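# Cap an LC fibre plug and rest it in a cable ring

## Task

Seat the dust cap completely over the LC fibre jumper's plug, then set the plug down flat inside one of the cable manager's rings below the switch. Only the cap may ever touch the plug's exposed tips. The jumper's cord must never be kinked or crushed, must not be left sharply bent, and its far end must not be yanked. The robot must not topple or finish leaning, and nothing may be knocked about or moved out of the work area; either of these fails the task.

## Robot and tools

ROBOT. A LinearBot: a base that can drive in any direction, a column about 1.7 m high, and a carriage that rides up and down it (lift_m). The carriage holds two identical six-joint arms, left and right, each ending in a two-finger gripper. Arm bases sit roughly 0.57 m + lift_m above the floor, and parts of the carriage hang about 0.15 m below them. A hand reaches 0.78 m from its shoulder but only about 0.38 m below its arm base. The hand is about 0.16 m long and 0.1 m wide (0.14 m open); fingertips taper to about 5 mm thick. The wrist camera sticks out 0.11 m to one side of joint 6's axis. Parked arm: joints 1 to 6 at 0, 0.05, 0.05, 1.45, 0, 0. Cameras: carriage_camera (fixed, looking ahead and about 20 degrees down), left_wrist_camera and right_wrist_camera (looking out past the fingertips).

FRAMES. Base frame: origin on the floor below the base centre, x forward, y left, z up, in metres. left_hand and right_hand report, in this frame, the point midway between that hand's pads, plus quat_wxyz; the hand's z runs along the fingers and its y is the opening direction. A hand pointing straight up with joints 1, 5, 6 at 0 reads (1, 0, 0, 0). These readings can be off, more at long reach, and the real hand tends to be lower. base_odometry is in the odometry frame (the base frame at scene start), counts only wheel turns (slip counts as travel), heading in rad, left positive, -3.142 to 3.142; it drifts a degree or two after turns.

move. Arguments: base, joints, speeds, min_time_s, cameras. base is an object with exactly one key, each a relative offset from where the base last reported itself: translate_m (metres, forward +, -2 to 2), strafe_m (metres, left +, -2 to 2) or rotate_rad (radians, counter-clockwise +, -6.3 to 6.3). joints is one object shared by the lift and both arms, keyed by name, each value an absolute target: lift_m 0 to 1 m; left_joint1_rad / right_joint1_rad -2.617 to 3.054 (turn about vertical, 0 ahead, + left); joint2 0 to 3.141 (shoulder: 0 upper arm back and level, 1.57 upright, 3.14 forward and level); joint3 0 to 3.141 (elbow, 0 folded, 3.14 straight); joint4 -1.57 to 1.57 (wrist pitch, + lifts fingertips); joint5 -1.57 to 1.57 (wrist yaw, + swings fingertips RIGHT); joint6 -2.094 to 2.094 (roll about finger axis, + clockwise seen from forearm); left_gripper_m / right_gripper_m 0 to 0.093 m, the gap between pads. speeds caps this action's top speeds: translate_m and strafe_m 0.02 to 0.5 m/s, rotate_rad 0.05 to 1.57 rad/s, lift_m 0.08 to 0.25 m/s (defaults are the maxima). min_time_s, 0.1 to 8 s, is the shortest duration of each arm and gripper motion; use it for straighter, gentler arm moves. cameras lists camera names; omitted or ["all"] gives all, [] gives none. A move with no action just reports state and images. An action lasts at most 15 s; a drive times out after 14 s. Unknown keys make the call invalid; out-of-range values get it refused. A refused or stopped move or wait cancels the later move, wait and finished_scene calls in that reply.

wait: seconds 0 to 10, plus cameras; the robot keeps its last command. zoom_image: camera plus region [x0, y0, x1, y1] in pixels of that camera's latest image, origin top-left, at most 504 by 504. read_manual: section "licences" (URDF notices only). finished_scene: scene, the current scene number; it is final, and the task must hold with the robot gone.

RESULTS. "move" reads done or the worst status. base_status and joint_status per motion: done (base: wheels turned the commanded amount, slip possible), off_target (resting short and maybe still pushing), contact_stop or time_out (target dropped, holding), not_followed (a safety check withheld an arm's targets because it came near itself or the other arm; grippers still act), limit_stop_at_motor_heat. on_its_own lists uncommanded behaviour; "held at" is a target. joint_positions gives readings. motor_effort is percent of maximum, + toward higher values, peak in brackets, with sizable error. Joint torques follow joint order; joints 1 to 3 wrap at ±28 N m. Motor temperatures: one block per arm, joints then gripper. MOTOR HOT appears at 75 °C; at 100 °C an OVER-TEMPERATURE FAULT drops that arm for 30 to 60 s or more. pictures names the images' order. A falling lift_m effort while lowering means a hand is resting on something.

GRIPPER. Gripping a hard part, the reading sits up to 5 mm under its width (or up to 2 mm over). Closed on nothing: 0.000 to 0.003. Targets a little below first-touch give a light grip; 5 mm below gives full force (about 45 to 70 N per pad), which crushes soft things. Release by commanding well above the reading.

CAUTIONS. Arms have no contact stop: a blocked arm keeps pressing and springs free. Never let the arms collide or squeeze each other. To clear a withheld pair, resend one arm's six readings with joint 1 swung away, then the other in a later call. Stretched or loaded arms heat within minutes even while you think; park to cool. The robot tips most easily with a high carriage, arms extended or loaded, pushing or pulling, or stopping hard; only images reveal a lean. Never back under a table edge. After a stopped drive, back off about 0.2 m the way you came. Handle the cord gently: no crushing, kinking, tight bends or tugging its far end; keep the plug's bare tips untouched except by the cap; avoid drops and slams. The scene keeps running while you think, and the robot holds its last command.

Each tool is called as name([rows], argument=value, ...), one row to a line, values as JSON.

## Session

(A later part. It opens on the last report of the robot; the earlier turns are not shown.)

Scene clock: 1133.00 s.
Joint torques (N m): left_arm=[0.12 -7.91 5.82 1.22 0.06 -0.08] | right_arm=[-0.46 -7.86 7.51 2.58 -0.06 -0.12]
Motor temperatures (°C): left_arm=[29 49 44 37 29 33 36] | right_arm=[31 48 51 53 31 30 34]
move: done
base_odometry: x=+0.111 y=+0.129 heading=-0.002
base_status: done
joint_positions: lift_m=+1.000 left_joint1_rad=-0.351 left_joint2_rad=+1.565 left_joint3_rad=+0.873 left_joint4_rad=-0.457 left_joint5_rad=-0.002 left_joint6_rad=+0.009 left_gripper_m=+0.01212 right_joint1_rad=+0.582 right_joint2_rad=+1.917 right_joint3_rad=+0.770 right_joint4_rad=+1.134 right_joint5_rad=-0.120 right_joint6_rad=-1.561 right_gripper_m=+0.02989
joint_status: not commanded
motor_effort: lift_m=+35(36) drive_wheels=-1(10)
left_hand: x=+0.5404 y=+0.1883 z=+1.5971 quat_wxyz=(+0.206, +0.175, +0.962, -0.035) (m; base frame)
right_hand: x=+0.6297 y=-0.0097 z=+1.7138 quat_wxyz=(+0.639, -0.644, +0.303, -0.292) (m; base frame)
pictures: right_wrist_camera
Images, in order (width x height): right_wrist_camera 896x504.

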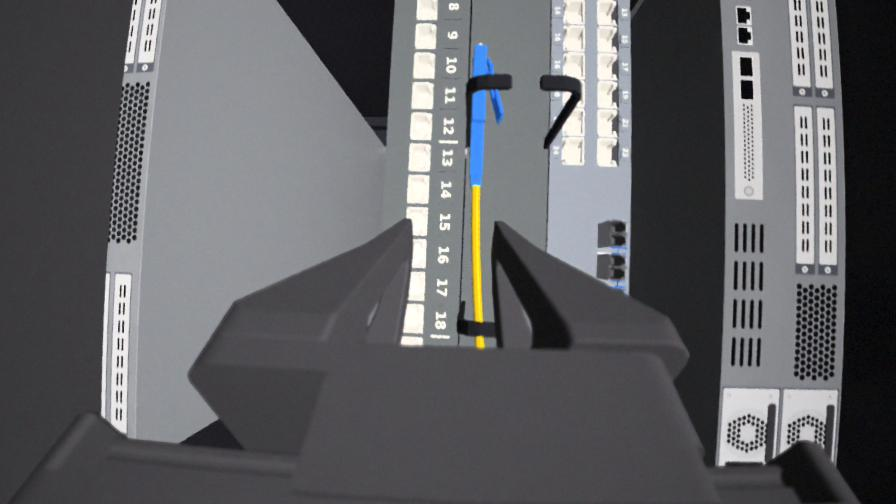

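move(joints={"right_joint1_rad": 0.611, "right_joint2_rad": 1.988, "right_joint3_rad": 0.915, "right_joint4_rad": 1.06, "right_joint5_rad": -0.09}, min_time_s=1.5, cameras=["right_wrist_camera"])

zoom_image(camera="right_wrist_camera", region=[360, 50, 600, 290])

Scene clock: 1163.77 s.
Joint torques (N m): left_arm=[0.13 -7.88 5.79 1.22 0.07 -0.07] | right_arm=[0.35 -8.49 7.99 2.39 0.15 -0.11]
Motor temperatures (°C): left_arm=[29 49 44 37 29 33 36] | right_arm=[31 46 51 53 31 30 33]
move: done
base_odometry: x=+0.111 y=+0.129 heading=-0.002
base_status: not commanded
joint_positions: lift_m=+1.000 left_joint1_rad=-0.351 left_joint2_rad=+1.565 left_joint3_rad=+0.873 left_joint4_rad=-0.457 left_joint5_rad=-0.002 left_joint6_rad=+0.009 left_gripper_m=+0.01212 right_joint1_rad=+0.607 right_joint2_rad=+1.969 right_joint3_rad=+0.893 right_joint4_rad=+1.080 right_joint5_rad=-0.105 right_joint6_rad=-1.562 right_gripper_m=+0.02989
joint_status: all done
motor_effort: lift_m=+36(36) drive_wheels=-1(6)
left_hand: x=+0.5404 y=+0.1883 z=+1.5971 quat_wxyz=(+0.206, +0.175, +0.962, -0.035) (m; base frame)
right_hand: x=+0.6457 y=+0.0138 z=+1.7251 quat_wxyz=(+0.646, -0.640, +0.297, -0.293) (m; base frame)
pictures: right_wrist_camera
Images, in order (width x height): right_wrist_camera 896x504.

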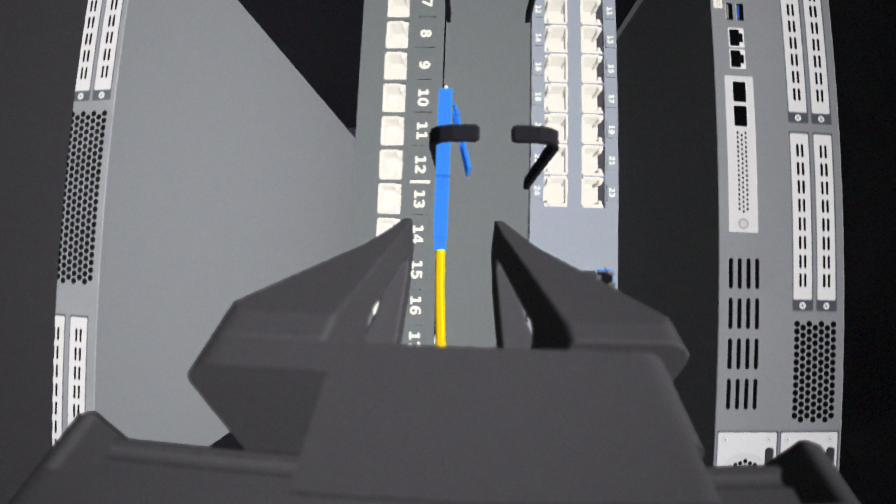

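Scaled by 2.100 from the camera's 896x504 image, which has a finer 1280x720 frame.

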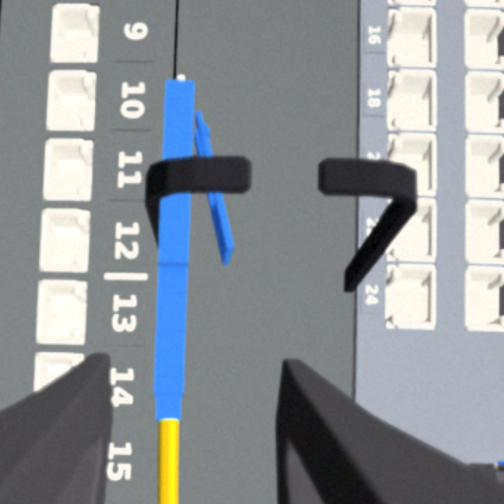

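move(joints={"right_joint1_rad": 0.684, "right_joint5_rad": -0.008, "right_joint3_rad": 0.905, "right_joint4_rad": 1.066}, min_time_s=1.5, cameras=["right_wrist_camera"])

zoom_image(camera="right_wrist_camera", region=[360, 100, 600, 340])

Scene clock: 1193.80 s.
Joint torques (N m): left_arm=[0.12 -7.88 5.81 1.21 0.07 -0.08] | right_arm=[0.57 -8.5 7.1 2.48 0.1 -0.11]
Motor temperatures (°C): left_arm=[29 49 44 37 29 33 36] | right_arm=[31 46 52 53 31 30 33]
move: done
base_odometry: x=+0.111 y=+0.129 heading=-0.002
base_status: not commanded
joint_positions: lift_m=+1.000 left_joint1_rad=-0.351 left_joint2_rad=+1.565 left_joint3_rad=+0.873 left_joint4_rad=-0.457 left_joint5_rad=-0.002 left_joint6_rad=+0.009 left_gripper_m=+0.01212 right_joint1_rad=+0.678 right_joint2_rad=+1.969 right_joint3_rad=+0.894 right_joint4_rad=+1.079 right_joint5_rad=-0.018 right_joint6_rad=-1.563 right_gripper_m=+0.02989
joint_status: all done
motor_effort: lift_m=+35(36) drive_wheels=-3(5)
left_hand: x=+0.5404 y=+0.1883 z=+1.5971 quat_wxyz=(+0.206, +0.175, +0.962, -0.035) (m; base frame)
right_hand: x=+0.6318 y=+0.0327 z=+1.7249 quat_wxyz=(+0.643, -0.638, +0.301, -0.297) (m; base frame)
pictures: right_wrist_camera
Images, in order (width x height): right_wrist_camera 896x504.

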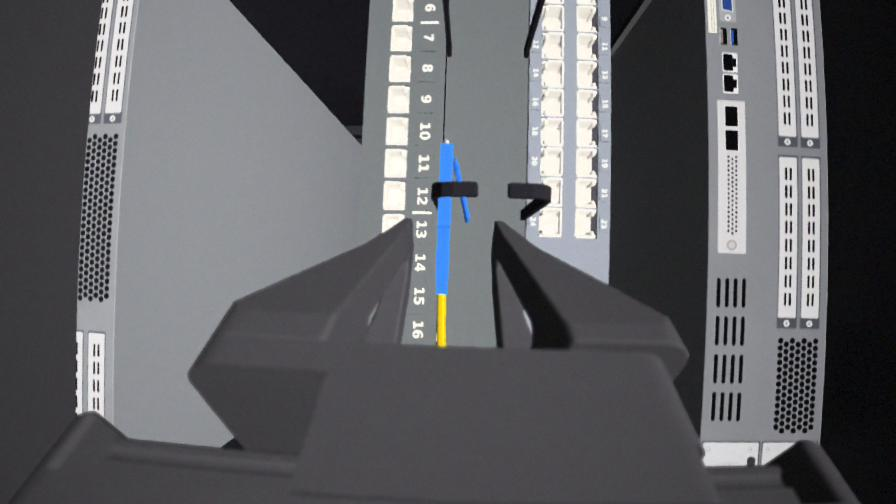

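Scaled by 2.100 from the camera's 896x504 image, which has a finer 1280x720 frame.

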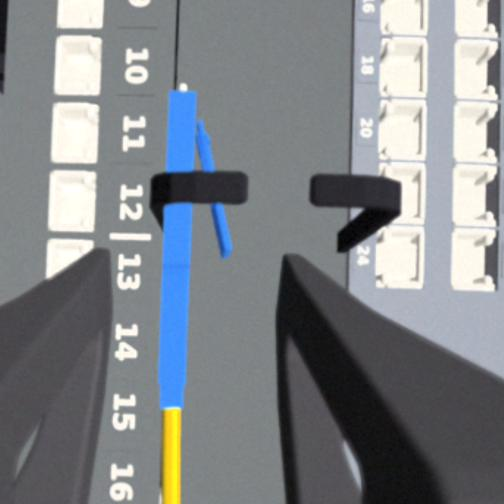

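move(joints={"lift_m": 0.997, "right_gripper_m": 0.02}, min_time_s=1, cameras=[])

move(joints={"right_gripper_m": 0.009}, min_time_s=1.5, cameras=["right_wrist_camera"])

zoom_image(camera="right_wrist_camera", region=[360, 100, 600, 340])

Scene clock: 1203.47 s.
Joint torques (N m): left_arm=[0.1 -7.73 6.04 1.21 0.07 -0.08] | right_arm=[0.54 -8.95 7.09 2.51 0.09 -0.11]
Motor temperatures (°C): left_arm=[29 49 44 37 29 33 36] | right_arm=[31 46 52 53 31 30 33]
move: done
base_odometry: x=+0.111 y=+0.129 heading=-0.002
base_status: not commanded
joint_positions: lift_m=+0.997 left_joint1_rad=-0.351 left_joint2_rad=+1.564 left_joint3_rad=+0.871 left_joint4_rad=-0.456 left_joint5_rad=-0.002 left_joint6_rad=+0.009 left_gripper_m=+0.01212 right_joint1_rad=+0.678 right_joint2_rad=+1.973 right_joint3_rad=+0.894 right_joint4_rad=+1.077 right_joint5_rad=-0.017 right_joint6_rad=-1.563 right_gripper_m=+0.02014
joint_status: all done
motor_effort: lift_m=+34(34) drive_wheels=+5(8)
left_hand: x=+0.5399 y=+0.1885 z=+1.5940 quat_wxyz=(+0.206, +0.175, +0.962, -0.035) (m; base frame)
right_hand: x=+0.6321 y=+0.0327 z=+1.7192 quat_wxyz=(+0.641, -0.640, +0.303, -0.297) (m; base frame)
pictures: none
No camera images: "cameras" was empty.

Scene clock: 1205.27 s.
Joint torques (N m): left_arm=[0.12 -7.75 6.02 1.2 0.07 -0.08] | right_arm=[0.57 -8.94 7.06 2.52 0.09 -0.11]
Motor temperatures (°C): left_arm=[29 49 44 37 29 33 36] | right_arm=[31 46 52 53 31 30 33]
move: done
base_odometry: x=+0.111 y=+0.129 heading=-0.002
base_status: not commanded
joint_positions: lift_m=+0.997 left_joint1_rad=-0.351 left_joint2_rad=+1.564 left_joint3_rad=+0.871 left_joint4_rad=-0.456 left_joint5_rad=-0.002 left_joint6_rad=+0.009 left_gripper_m=+0.01212 right_joint1_rad=+0.678 right_joint2_rad=+1.973 right_joint3_rad=+0.894 right_joint4_rad=+1.077 right_joint5_rad=-0.017 right_joint6_rad=-1.563 right_gripper_m=+0.00914
joint_status: all done
motor_effort: lift_m=+33(34) drive_wheels=-2(5)
left_hand: x=+0.5399 y=+0.1885 z=+1.5940 quat_wxyz=(+0.206, +0.175, +0.962, -0.035) (m; base frame)
right_hand: x=+0.6321 y=+0.0327 z=+1.7192 quat_wxyz=(+0.641, -0.640, +0.303, -0.297) (m; base frame)
pictures: right_wrist_camera
Images, in order (width x height): right_wrist_camera 896x504.

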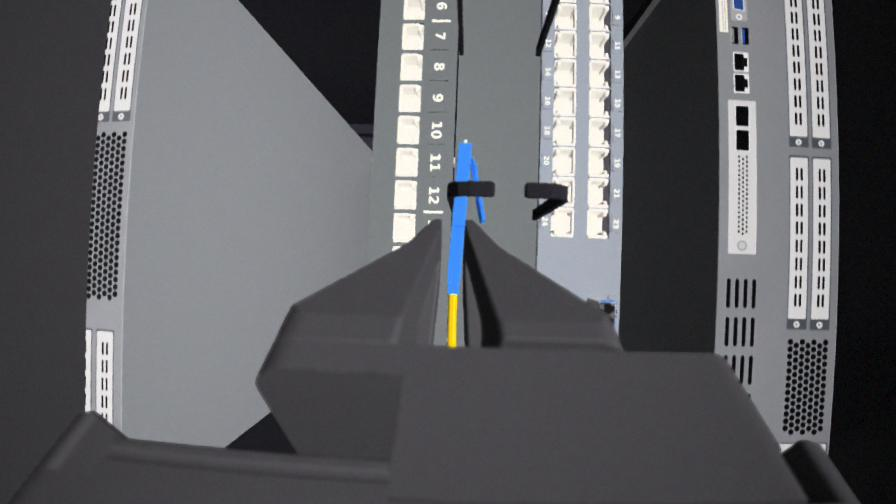

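Scaled by 2.100 from the camera's 896x504 image, which has a finer 1280x720 frame.

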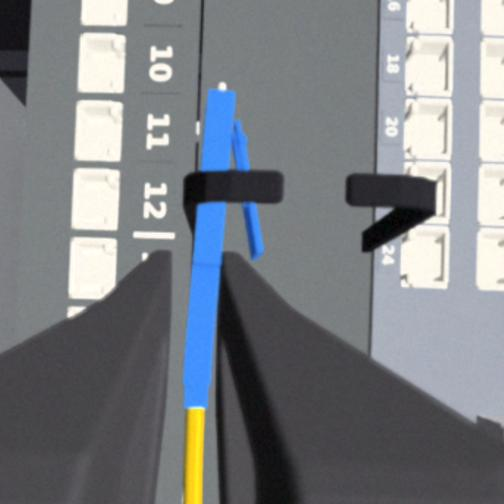

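move(joints={"lift_m": 0.9988}, min_time_s=1, cameras=[])

move(joints={"right_gripper_m": 0.006}, min_time_s=1, cameras=["right_wrist_camera"])

zoom_image(camera="right_wrist_camera", region=[360, 100, 600, 340])

"min_time_s" has no arm or gripper joint beside it: it slows only arm and gripper motions. Command such a joint too, or leave it out
Scene clock: 1210.93 s.
Joint torques (N m): left_arm=[0.14 -7.73 6.01 1.2 0.07 -0.08] | right_arm=[0.55 -8.95 7.08 2.51 0.09 -0.11]
Motor temperatures (°C): left_arm=[29 50 45 37 29 33 36] | right_arm=[31 46 52 53 31 30 33]
base_odometry: x=+0.111 y=+0.129 heading=-0.002
base_status: not commanded
joint_positions: lift_m=+0.997 left_joint1_rad=-0.351 left_joint2_rad=+1.564 left_joint3_rad=+0.871 left_joint4_rad=-0.456 left_joint5_rad=-0.002 left_joint6_rad=+0.009 left_gripper_m=+0.01212 right_joint1_rad=+0.678 right_joint2_rad=+1.973 right_joint3_rad=+0.894 right_joint4_rad=+1.077 right_joint5_rad=-0.017 right_joint6_rad=-1.563 right_gripper_m=+0.00914
joint_status: all done
motor_effort: lift_m=+33(34) drive_wheels=+2(5)
left_hand: x=+0.5399 y=+0.1885 z=+1.5940 quat_wxyz=(+0.206, +0.175, +0.962, -0.035) (m; base frame)
right_hand: x=+0.6322 y=+0.0327 z=+1.7192 quat_wxyz=(+0.641, -0.640, +0.303, -0.297) (m; base frame)
pictures: none

not run: a call was refused earlier in this reply.

Scaled by 2.100 from the camera's 896x504 image, which has a finer 1280x720 frame.

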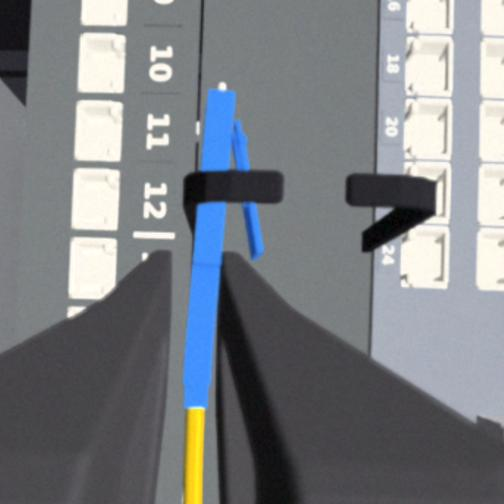

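move(joints={"lift_m": 0.9988}, cameras=[])

move(joints={"right_gripper_m": 0.006}, min_time_s=1, cameras=["right_wrist_camera"])

zoom_image(camera="right_wrist_camera", region=[360, 100, 600, 340])

Scene clock: 1214.33 s.
Joint torques (N m): left_arm=[0.12 -7.66 6.02 1.19 0.07 -0.07] | right_arm=[0.58 -8.99 7.08 2.52 0.08 -0.11]
Motor temperatures (°C): left_arm=[29 50 45 37 29 33 36] | right_arm=[31 46 52 53 31 30 33]
move: done
base_odometry: x=+0.111 y=+0.129 heading=-0.002
base_status: not commanded
joint_positions: lift_m=+0.999 left_joint1_rad=-0.351 left_joint2_rad=+1.563 left_joint3_rad=+0.871 left_joint4_rad=-0.455 left_joint5_rad=-0.002 left_joint6_rad=+0.009 left_gripper_m=+0.01212 right_joint1_rad=+0.678 right_joint2_rad=+1.974 right_joint3_rad=+0.894 right_joint4_rad=+1.076 right_joint5_rad=-0.016 right_joint6_rad=-1.563 right_gripper_m=+0.00914
joint_status: all done
motor_effort: lift_m=+37(41) drive_wheels=-2(5)
left_hand: x=+0.5403 y=+0.1883 z=+1.5959 quat_wxyz=(+0.208, +0.175, +0.962, -0.035) (m; base frame)
right_hand: x=+0.6322 y=+0.0326 z=+1.7204 quat_wxyz=(+0.640, -0.640, +0.303, -0.297) (m; base frame)
pictures: none
No camera images: "cameras" was empty.

Scene clock: 1215.63 s.
Joint torques (N m): left_arm=[0.12 -7.65 6.05 1.2 0.07 -0.07] | right_arm=[0.55 -9.01 7.08 2.52 0.08 -0.11]
Motor temperatures (°C): left_arm=[29 50 45 37 29 33 36] | right_arm=[31 46 52 53 31 30 33]
move: done
base_odometry: x=+0.111 y=+0.129 heading=-0.002
base_status: not commanded
joint_positions: lift_m=+0.999 left_joint1_rad=-0.351 left_joint2_rad=+1.563 left_joint3_rad=+0.871 left_joint4_rad=-0.455 left_joint5_rad=-0.002 left_joint6_rad=+0.009 left_gripper_m=+0.01212 right_joint1_rad=+0.678 right_joint2_rad=+1.974 right_joint3_rad=+0.894 right_joint4_rad=+1.077 right_joint5_rad=-0.016 right_joint6_rad=-1.563 right_gripper_m=+0.00614
joint_status: all done
motor_effort: lift_m=+37(37) drive_wheels=-2(4)
left_hand: x=+0.5403 y=+0.1883 z=+1.5959 quat_wxyz=(+0.208, +0.175, +0.962, -0.035) (m; base frame)
right_hand: x=+0.6322 y=+0.0326 z=+1.7206 quat_wxyz=(+0.641, -0.640, +0.303, -0.297) (m; base frame)
pictures: right_wrist_camera
Images, in order (width x height): right_wrist_camera 896x504.

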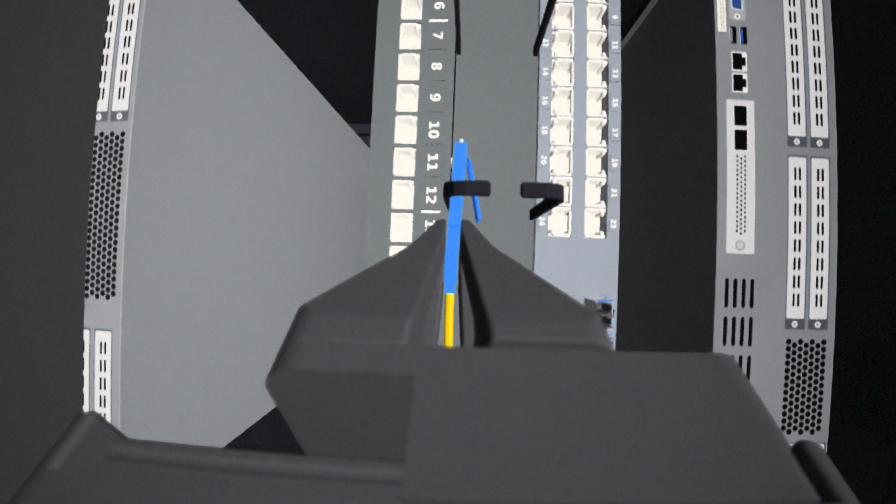

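Scaled by 2.100 from the camera's 896x504 image, which has a finer 1280x720 frame.

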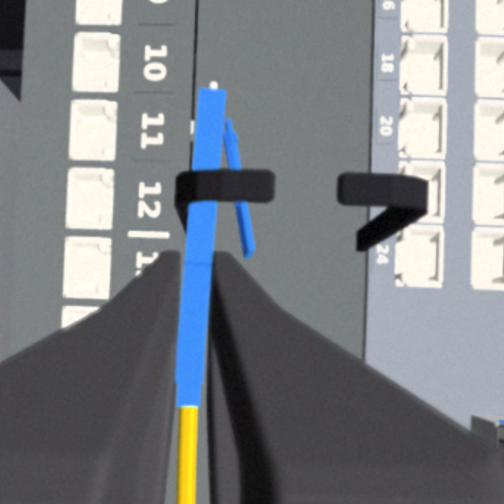

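move(joints={"right_gripper_m": 0.003}, min_time_s=1, cameras=["right_wrist_camera"])

zoom_image(camera="right_wrist_camera", region=[400, 180, 500, 300])

Scene clock: 1227.50 s.
Joint torques (N m): left_arm=[0.13 -7.64 6.02 1.2 0.07 -0.08] | right_arm=[0.57 -9.01 7.08 2.48 0.08 -0.11]
Motor temperatures (°C): left_arm=[29 51 46 37 29 33 36] | right_arm=[31 46 51 53 31 30 33]
move: done
base_odometry: x=+0.111 y=+0.129 heading=-0.002
base_status: not commanded
joint_positions: lift_m=+0.999 left_joint1_rad=-0.351 left_joint2_rad=+1.563 left_joint3_rad=+0.871 left_joint4_rad=-0.455 left_joint5_rad=-0.002 left_joint6_rad=+0.009 left_gripper_m=+0.01212 right_joint1_rad=+0.678 right_joint2_rad=+1.974 right_joint3_rad=+0.894 right_joint4_rad=+1.080 right_joint5_rad=-0.016 right_joint6_rad=-1.563 right_gripper_m=+0.00329
joint_status: all done
motor_effort: lift_m=+37(37) drive_wheels=-3(6)
left_hand: x=+0.5403 y=+0.1883 z=+1.5959 quat_wxyz=(+0.208, +0.175, +0.962, -0.035) (m; base frame)
right_hand: x=+0.6322 y=+0.0326 z=+1.7213 quat_wxyz=(+0.641, -0.639, +0.303, -0.297) (m; base frame)
pictures: right_wrist_camera
Images, in order (width x height): right_wrist_camera 896x504.

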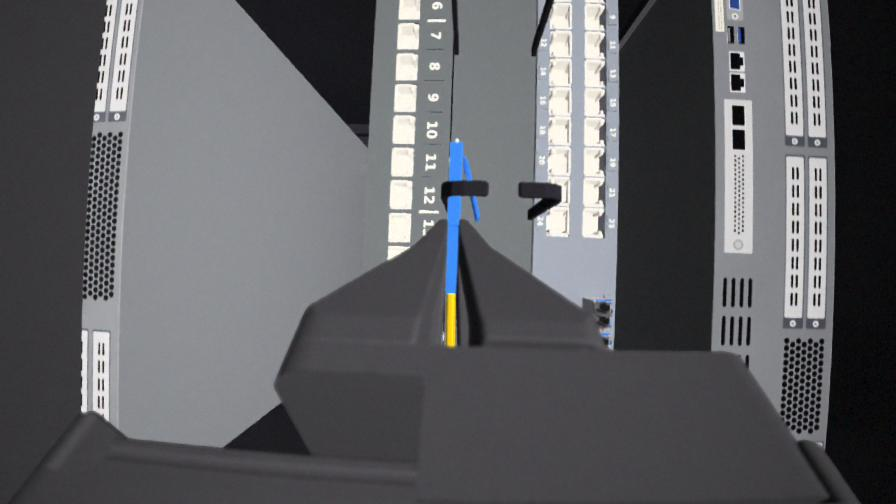

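Scaled by 4.200 from the camera's 896x504 image, which has a finer 1280x720 frame.

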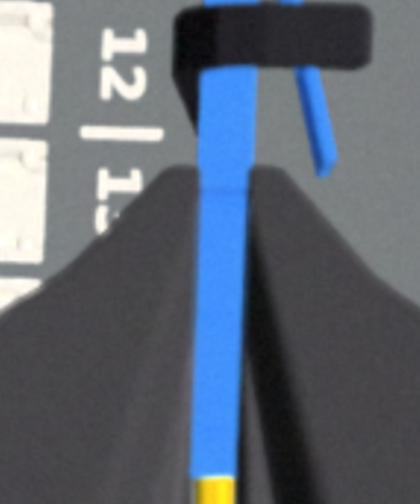

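move(joints={"right_gripper_m": 0.0}, min_time_s=1, cameras=["right_wrist_camera"])

zoom_image(camera="right_wrist_camera", region=[400, 180, 500, 300])

Scene clock: 1232.37 s.
Joint torques (N m): left_arm=[0.1 -7.68 6.01 1.2 0.07 -0.08] | right_arm=[0.57 -9.03 7.06 2.48 0.09 -0.11]
Motor temperatures (°C): left_arm=[29 51 46 37 29 33 36] | right_arm=[31 46 51 53 31 30 33]
move: done
base_odometry: x=+0.111 y=+0.129 heading=-0.002
base_status: not commanded
joint_positions: lift_m=+0.999 left_joint1_rad=-0.351 left_joint2_rad=+1.563 left_joint3_rad=+0.871 left_joint4_rad=-0.455 left_joint5_rad=-0.002 left_joint6_rad=+0.009 left_gripper_m=+0.01212 right_joint1_rad=+0.678 right_joint2_rad=+1.974 right_joint3_rad=+0.894 right_joint4_rad=+1.080 right_joint5_rad=-0.016 right_joint6_rad=-1.563 right_gripper_m=+0.00328
joint_status: all done
motor_effort: lift_m=+37(37) drive_wheels=-3(5)
left_hand: x=+0.5403 y=+0.1883 z=+1.5959 quat_wxyz=(+0.208, +0.175, +0.962, -0.035) (m; base frame)
right_hand: x=+0.6322 y=+0.0326 z=+1.7213 quat_wxyz=(+0.641, -0.639, +0.303, -0.297) (m; base frame)
pictures: right_wrist_camera
Images, in order (width x height): right_wrist_camera 896x504.

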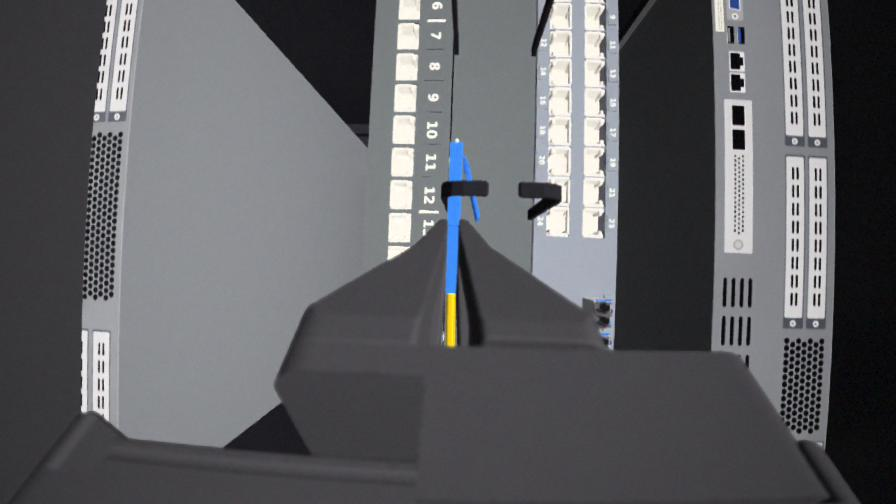

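Scaled by 4.200 from the camera's 896x504 image, which has a finer 1280x720 frame.

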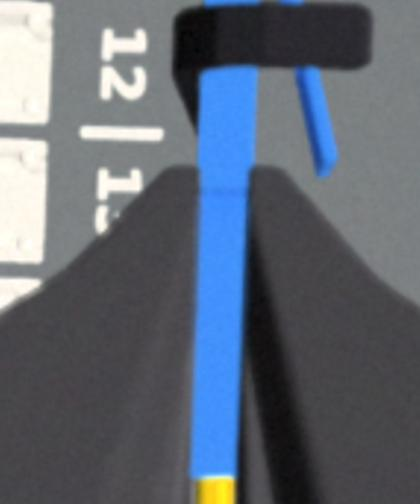

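move(base={"strafe_m": -0.014}, speeds={"strafe_m": 0.02}, cameras=["right_wrist_camera"])

zoom_image(camera="right_wrist_camera", region=[360, 60, 600, 300])

move(joints={"left_joint1_rad": -0.15, "left_joint2_rad": 1.7, "left_joint3_rad": 1.82, "left_joint4_rad": -1.485}, min_time_s=3)

Scene clock: 1307.07 s.
Joint torques (N m): left_arm=[0.09 -7.69 6.06 1.19 0.07 -0.08] | right_arm=[0.55 -9.06 7.12 2.47 0.01 -0.11]
Motor temperatures (°C): left_arm=[29 52 46 37 29 33 36] | right_arm=[31 47 51 55 31 30 35]
move: done
base_odometry: x=+0.111 y=+0.115 heading=-0.001
base_status: done
joint_positions: lift_m=+0.999 left_joint1_rad=-0.351 left_joint2_rad=+1.563 left_joint3_rad=+0.871 left_joint4_rad=-0.455 left_joint5_rad=-0.002 left_joint6_rad=+0.009 left_gripper_m=+0.01212 right_joint1_rad=+0.679 right_joint2_rad=+1.974 right_joint3_rad=+0.894 right_joint4_rad=+1.081 right_joint5_rad=-0.012 right_joint6_rad=-1.563 right_gripper_m=+0.00327
joint_status: not commanded
motor_effort: lift_m=+37(37) drive_wheels=-2(9)
left_hand: x=+0.5403 y=+0.1883 z=+1.5959 quat_wxyz=(+0.208, +0.175, +0.962, -0.035) (m; base frame)
right_hand: x=+0.6326 y=+0.0322 z=+1.7215 quat_wxyz=(+0.641, -0.638, +0.304, -0.299) (m; base frame)
pictures: right_wrist_camera
Images, in order (width x height): right_wrist_camera 896x504.

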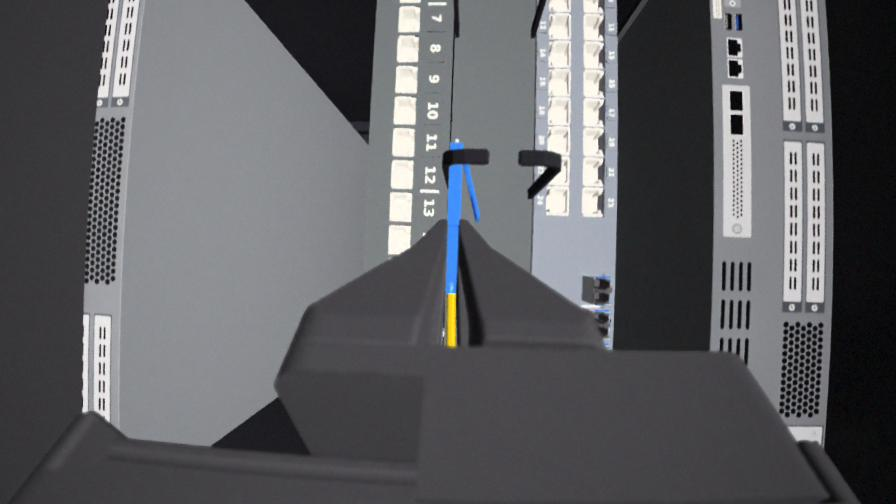

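Scaled by 2.100 from the camera's 896x504 image, which has a finer 1280x720 frame.

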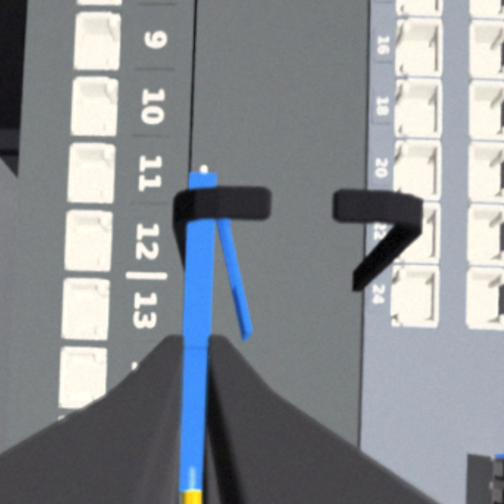

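Scene clock: 1310.37 s.
Joint torques (N m): left_arm=[5.96 -4.81 -25.33 -0.27 0.07 -0.08] | right_arm=[0.47 -9.01 7.09 2.43 -0.04 -0.11]
Motor temperatures (°C): left_arm=[29 51 50 37 29 33 36] | right_arm=[31 47 51 55 31 30 35]
move: off_target
base_odometry: x=+0.110 y=+0.115 heading=-0.001
base_status: not commanded
joint_positions: lift_m=+0.997 left_joint1_rad=-0.223 left_joint2_rad=+1.681 left_joint3_rad=+1.413 left_joint4_rad=-1.472 left_joint5_rad=-0.002 left_joint6_rad=+0.009 left_gripper_m=+0.01212 right_joint1_rad=+0.679 right_joint2_rad=+1.974 right_joint3_rad=+0.894 right_joint4_rad=+1.084 right_joint5_rad=-0.004 right_joint6_rad=-1.563 right_gripper_m=+0.00326
joint_status: left_joint1_rad off_target (ended at -0.223, target -0.150); left_joint3_rad off_target (ended at +1.413, target +1.820); the others done
motor_effort: lift_m=+54(54) drive_wheels=+12(17)
left_hand: x=+0.4686 y=+0.2497 z=+1.6780 quat_wxyz=(-0.084, +0.116, +0.990, +0.010) (m; base frame)
right_hand: x=+0.6333 y=+0.0314 z=+1.7209 quat_wxyz=(+0.641, -0.636, +0.306, -0.302) (m; base frame)
pictures: carriage_camera, left_wrist_camera, right_wrist_camera
Images, in order (width x height): carriage_camera 896x504, left_wrist_camera 896x504, right_wrist_camera 896x504.

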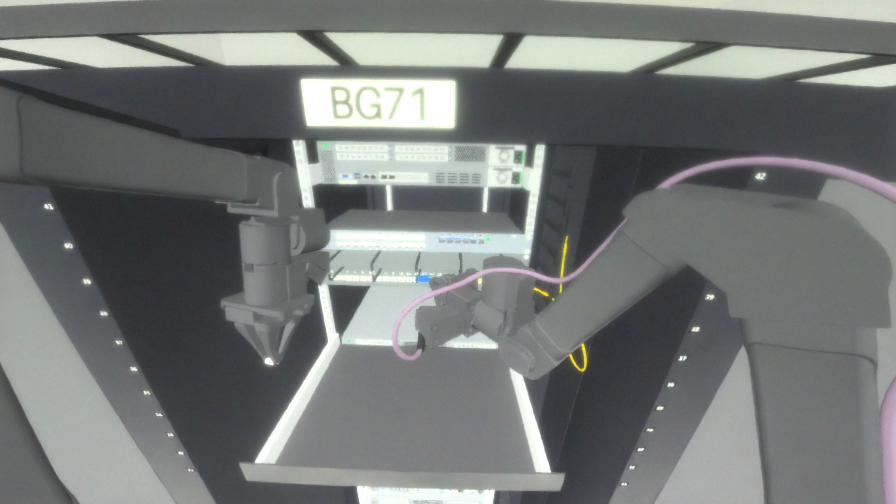

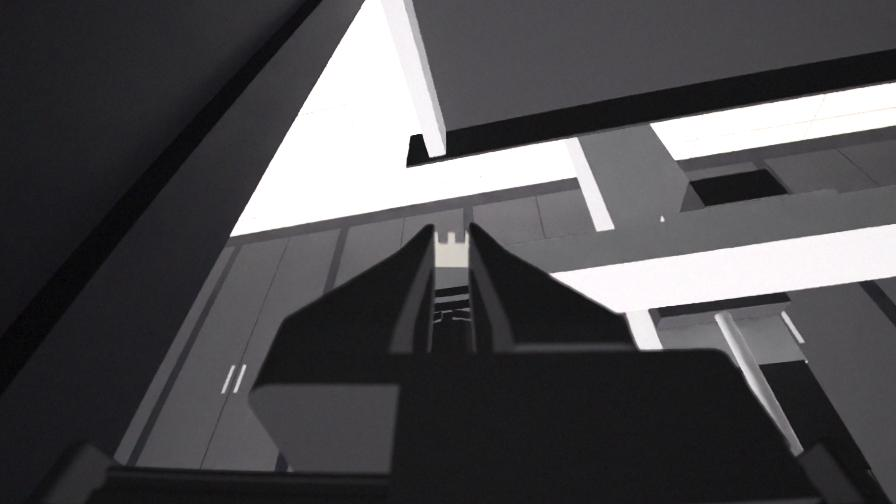

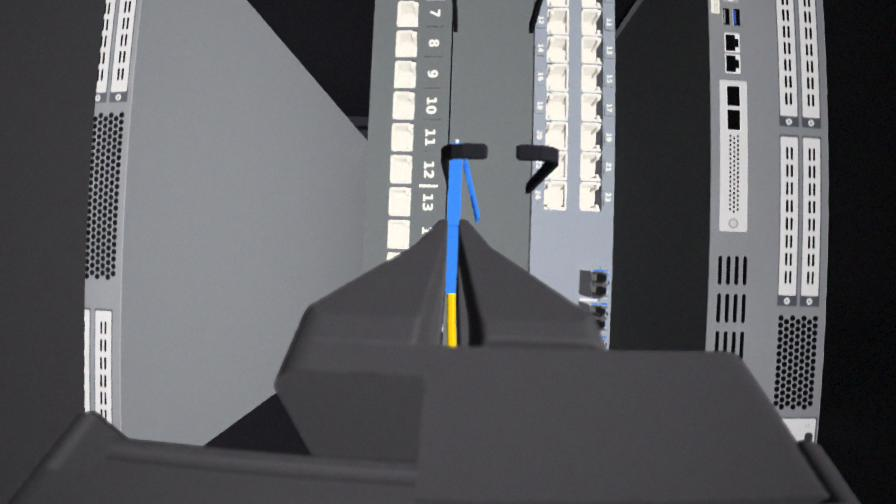

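move(joints={"left_joint1_rad": -0.3, "left_joint2_rad": 1.66, "left_joint3_rad": 1.3, "left_joint4_rad": -1.3}, min_time_s=1.5, cameras=["carriage_camera", "right_wrist_camera"])

Scene clock: 1316.80 s.
Joint torques (N m): left_arm=[-0.53 -7.49 5.42 0.18 0.07 -0.08] | right_arm=[0.51 -9.03 7.09 2.46 -0.05 -0.11]
Motor temperatures (°C): left_arm=[30 51 60 36 29 33 36] | right_arm=[31 47 51 55 31 30 35]
move: done
base_odometry: x=+0.111 y=+0.115 heading=-0.001
base_status: not commanded
joint_positions: lift_m=+0.999 left_joint1_rad=-0.293 left_joint2_rad=+1.673 left_joint3_rad=+1.315 left_joint4_rad=-1.313 left_joint5_rad=-0.002 left_joint6_rad=+0.009 left_gripper_m=+0.01212 right_joint1_rad=+0.679 right_joint2_rad=+1.974 right_joint3_rad=+0.894 right_joint4_rad=+1.081 right_joint5_rad=-0.004 right_joint6_rad=-1.563 right_gripper_m=+0.00326
joint_status: all done
motor_effort: lift_m=+38(54) drive_wheels=+6(15)
left_hand: x=+0.4765 y=+0.2283 z=+1.6543 quat_wxyz=(-0.050, +0.151, +0.987, +0.008) (m; base frame)
right_hand: x=+0.6335 y=+0.0312 z=+1.7214 quat_wxyz=(+0.640, -0.637, +0.306, -0.301) (m; base frame)
pictures: carriage_camera, right_wrist_camera
Images, in order (width x height): carriage_camera 896x504, right_wrist_camera 896x504.

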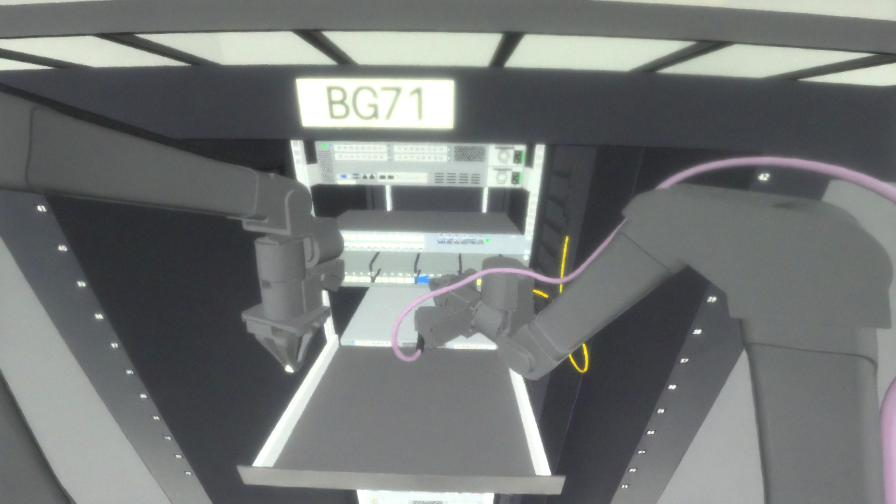

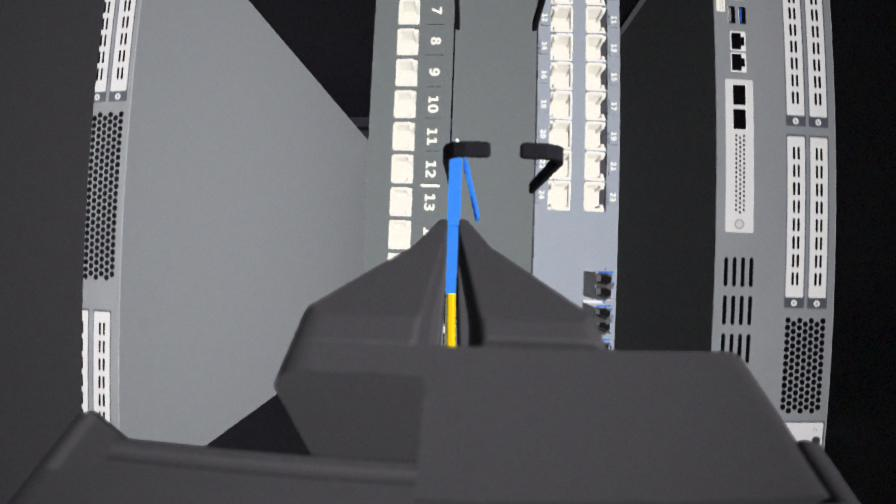

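move(base={"strafe_m": 0.012}, speeds={"strafe_m": 0.02}, cameras=["right_wrist_camera", "carriage_camera"])

zoom_image(camera="carriage_camera", region=[340, 220, 540, 370])

Scene clock: 1407.60 s.
Joint torques (N m): left_arm=[-0.31 -7.53 5.45 0.13 0.07 -0.07] | right_arm=[0.64 -8.98 7.06 2.46 -0.05 -0.11]
Motor temperatures (°C): left_arm=[29 50 49 33 29 33 37] | right_arm=[31 47 51 55 31 30 36]
move: done
base_odometry: x=+0.111 y=+0.127 heading=-0.002
base_status: done
joint_positions: lift_m=+0.999 left_joint1_rad=-0.296 left_joint2_rad=+1.673 left_joint3_rad=+1.315 left_joint4_rad=-1.308 left_joint5_rad=-0.002 left_joint6_rad=+0.009 left_gripper_m=+0.01212 right_joint1_rad=+0.679 right_joint2_rad=+1.974 right_joint3_rad=+0.894 right_joint4_rad=+1.081 right_joint5_rad=-0.004 right_joint6_rad=-1.563 right_gripper_m=+0.00326
joint_status: not commanded
motor_effort: lift_m=+38(38) drive_wheels=+3(9)
left_hand: x=+0.4774 y=+0.2273 z=+1.6542 quat_wxyz=(-0.047, +0.152, +0.987, +0.008) (m; base frame)
right_hand: x=+0.6335 y=+0.0311 z=+1.7214 quat_wxyz=(+0.640, -0.637, +0.306, -0.301) (m; base frame)
pictures: carriage_camera, right_wrist_camera
Images, in order (width x height): carriage_camera 896x504, right_wrist_camera 896x504.

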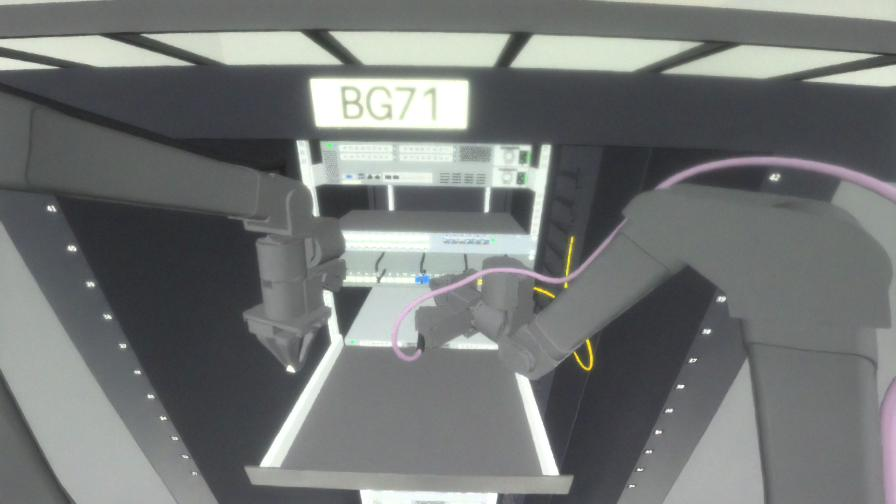

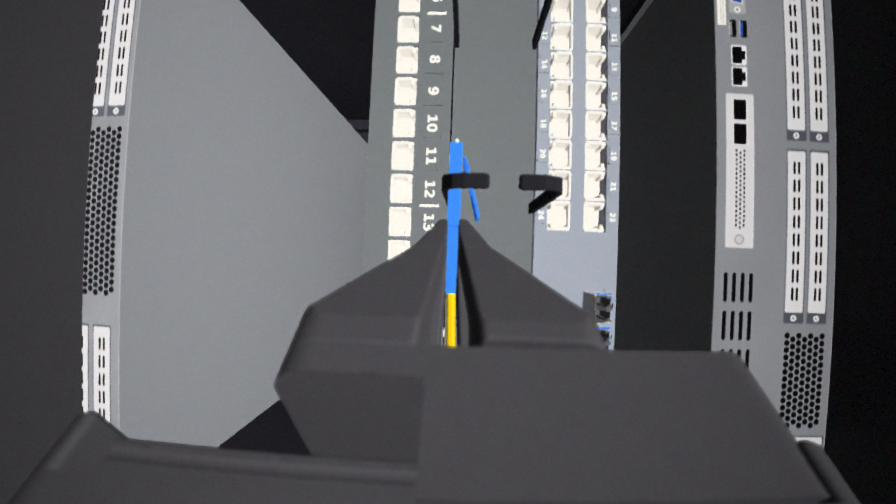

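Scaled by 2.520 from the camera's 896x504 image, which has a finer 1280x720 frame.

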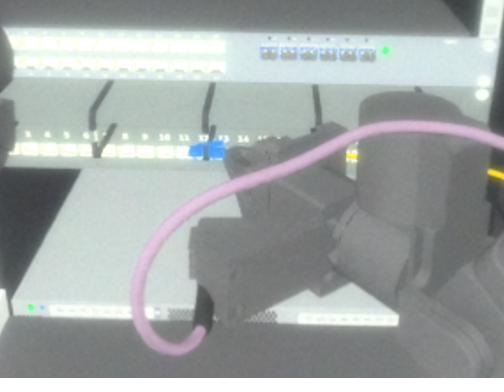

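move(joints={"right_gripper_m": 0.03}, min_time_s=2, cameras=["right_wrist_camera"])

move(base={"translate_m": -0.06}, speeds={"translate_m": 0.03}, cameras=["right_wrist_camera"])

move(joints={"right_joint1_rad": 0.96, "right_joint2_rad": 2.124, "right_joint3_rad": 1.135, "right_joint4_rad": 0.98, "right_joint5_rad": 0.96}, min_time_s=2.5, cameras=["right_wrist_camera", "carriage_camera"])

zoom_image(camera="right_wrist_camera", region=[300, 50, 660, 350])

Scene clock: 1432.17 s.
Joint torques (N m): left_arm=[-0.29 -7.51 5.45 0.13 0.07 -0.07] | right_arm=[0.54 -9.01 7.06 2.48 -0.05 -0.11]
Motor temperatures (°C): left_arm=[29 50 48 33 29 33 37] | right_arm=[31 47 51 55 31 30 36]
move: done
base_odometry: x=+0.111 y=+0.127 heading=-0.002
base_status: not commanded
joint_positions: lift_m=+0.999 left_joint1_rad=-0.296 left_joint2_rad=+1.673 left_joint3_rad=+1.315 left_joint4_rad=-1.308 left_joint5_rad=-0.002 left_joint6_rad=+0.009 left_gripper_m=+0.01212 right_joint1_rad=+0.679 right_joint2_rad=+1.974 right_joint3_rad=+0.894 right_joint4_rad=+1.081 right_joint5_rad=-0.004 right_joint6_rad=-1.563 right_gripper_m=+0.02989
joint_status: all done
motor_effort: lift_m=+38(38) drive_wheels=+3(6)
left_hand: x=+0.4774 y=+0.2273 z=+1.6542 quat_wxyz=(-0.047, +0.152, +0.987, +0.008) (m; base frame)
right_hand: x=+0.6335 y=+0.0311 z=+1.7214 quat_wxyz=(+0.640, -0.637, +0.306, -0.301) (m; base frame)
pictures: right_wrist_camera
Images, in order (width x height): right_wrist_camera 896x504.

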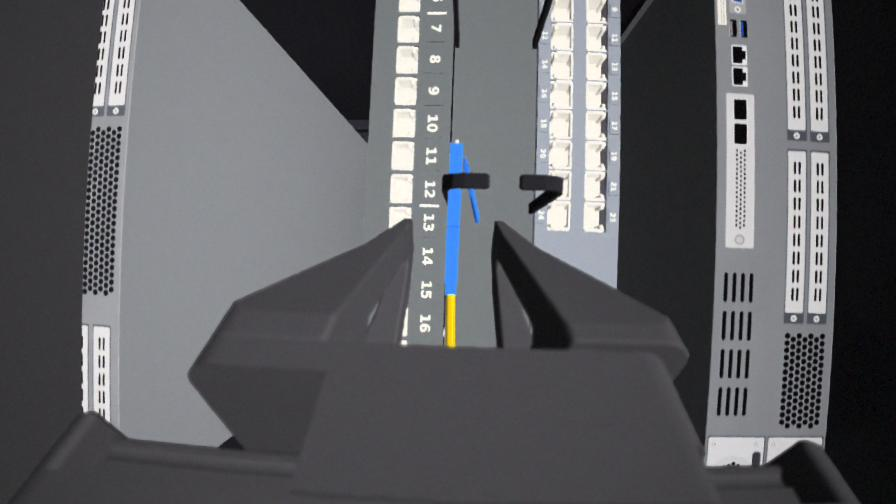

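Scene clock: 1434.60 s.
Joint torques (N m): left_arm=[-0.21 -7.51 5.46 0.11 0.07 -0.08] | right_arm=[0.2 -9.06 7.09 2.48 -0.04 -0.11]
Motor temperatures (°C): left_arm=[29 50 48 33 29 33 37] | right_arm=[31 47 51 55 31 30 35]
move: done
base_odometry: x=+0.051 y=+0.127 heading=-0.002
base_status: done
joint_positions: lift_m=+0.999 left_joint1_rad=-0.296 left_joint2_rad=+1.673 left_joint3_rad=+1.315 left_joint4_rad=-1.305 left_joint5_rad=-0.002 left_joint6_rad=+0.009 left_gripper_m=+0.01212 right_joint1_rad=+0.681 right_joint2_rad=+1.974 right_joint3_rad=+0.894 right_joint4_rad=+1.080 right_joint5_rad=-0.004 right_joint6_rad=-1.563 right_gripper_m=+0.02989
joint_status: not commanded
motor_effort: lift_m=+38(38) drive_wheels=-1(12)
left_hand: x=+0.4781 y=+0.2271 z=+1.6541 quat_wxyz=(-0.046, +0.152, +0.987, +0.008) (m; base frame)
right_hand: x=+0.6325 y=+0.0323 z=+1.7211 quat_wxyz=(+0.640, -0.638, +0.306, -0.300) (m; base frame)
pictures: right_wrist_camera
Images, in order (width x height): right_wrist_camera 896x504.

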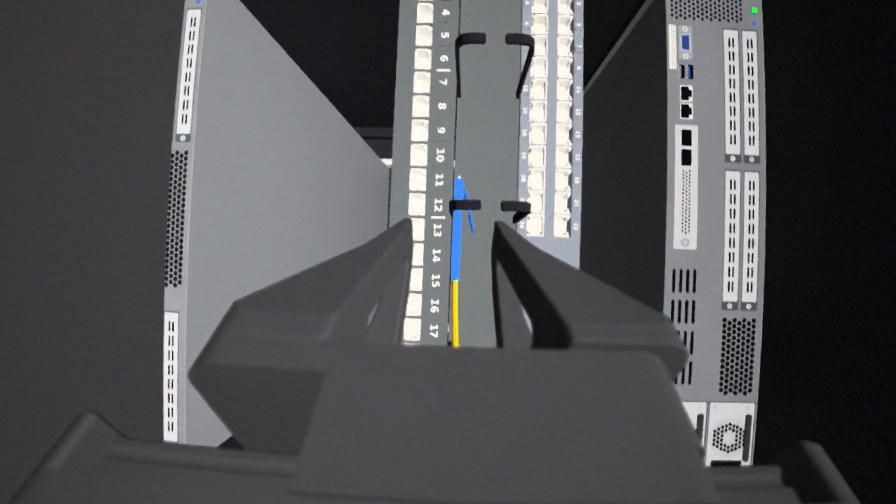

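Scene clock: 1437.40 s.
Joint torques (N m): left_arm=[-0.27 -7.51 5.46 0.1 0.07 -0.08] | right_arm=[0.55 -9.72 8.24 2.18 0.11 -0.11]
Motor temperatures (°C): left_arm=[29 50 48 33 29 33 37] | right_arm=[31 47 51 55 31 30 35]
move: done
base_odometry: x=+0.051 y=+0.127 heading=-0.002
base_status: not commanded
joint_positions: lift_m=+0.999 left_joint1_rad=-0.296 left_joint2_rad=+1.673 left_joint3_rad=+1.315 left_joint4_rad=-1.305 left_joint5_rad=-0.002 left_joint6_rad=+0.009 left_gripper_m=+0.01212 right_joint1_rad=+0.954 right_joint2_rad=+2.103 right_joint3_rad=+1.113 right_joint4_rad=+0.997 right_joint5_rad=+0.949 right_joint6_rad=-1.563 right_gripper_m=+0.02989
joint_status: all done
motor_effort: lift_m=+38(38) drive_wheels=+2(6)
left_hand: x=+0.4781 y=+0.2271 z=+1.6541 quat_wxyz=(-0.046, +0.152, +0.987, +0.008) (m; base frame)
right_hand: x=+0.6256 y=+0.0307 z=+1.7226 quat_wxyz=(+0.506, -0.497, +0.501, -0.496) (m; base frame)
pictures: carriage_camera, right_wrist_camera
Images, in order (width x height): carriage_camera 896x504, right_wrist_camera 896x504.

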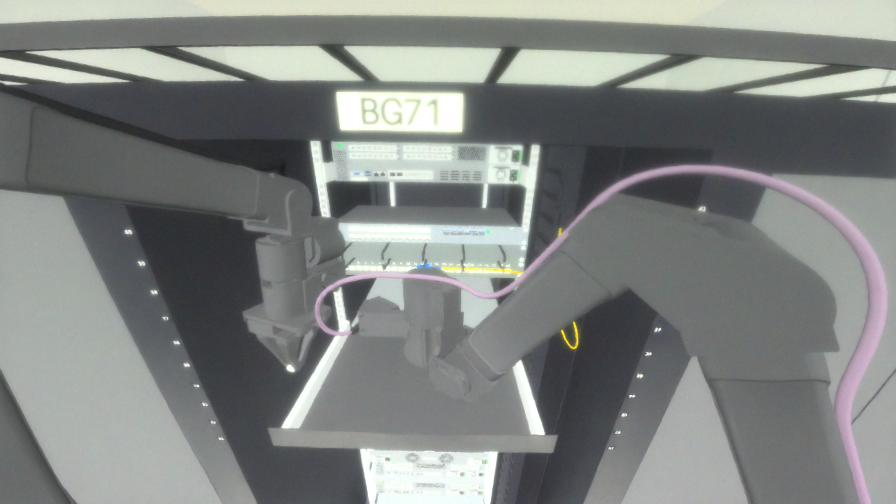

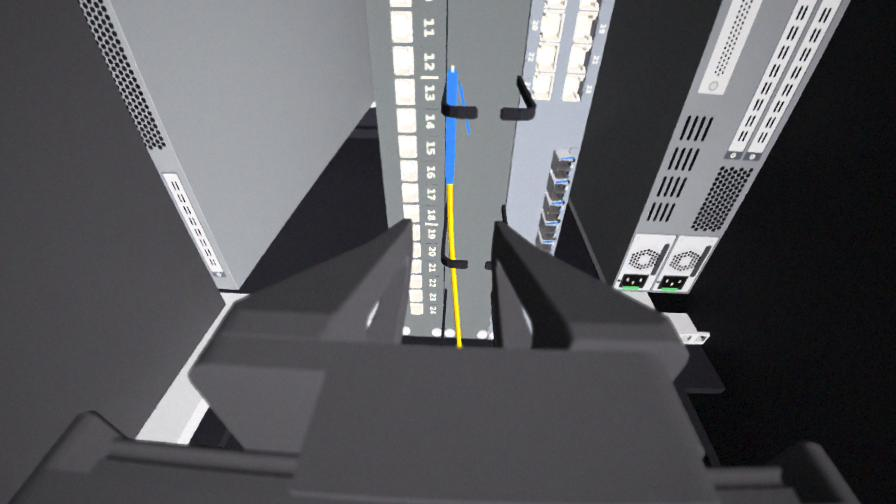

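Scaled by 1.400 from the camera's 896x504 image, which has a finer 1280x720 frame.

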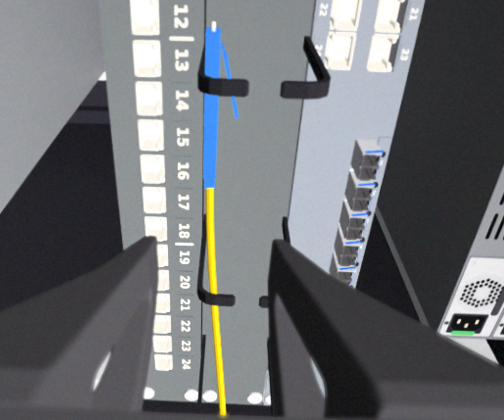

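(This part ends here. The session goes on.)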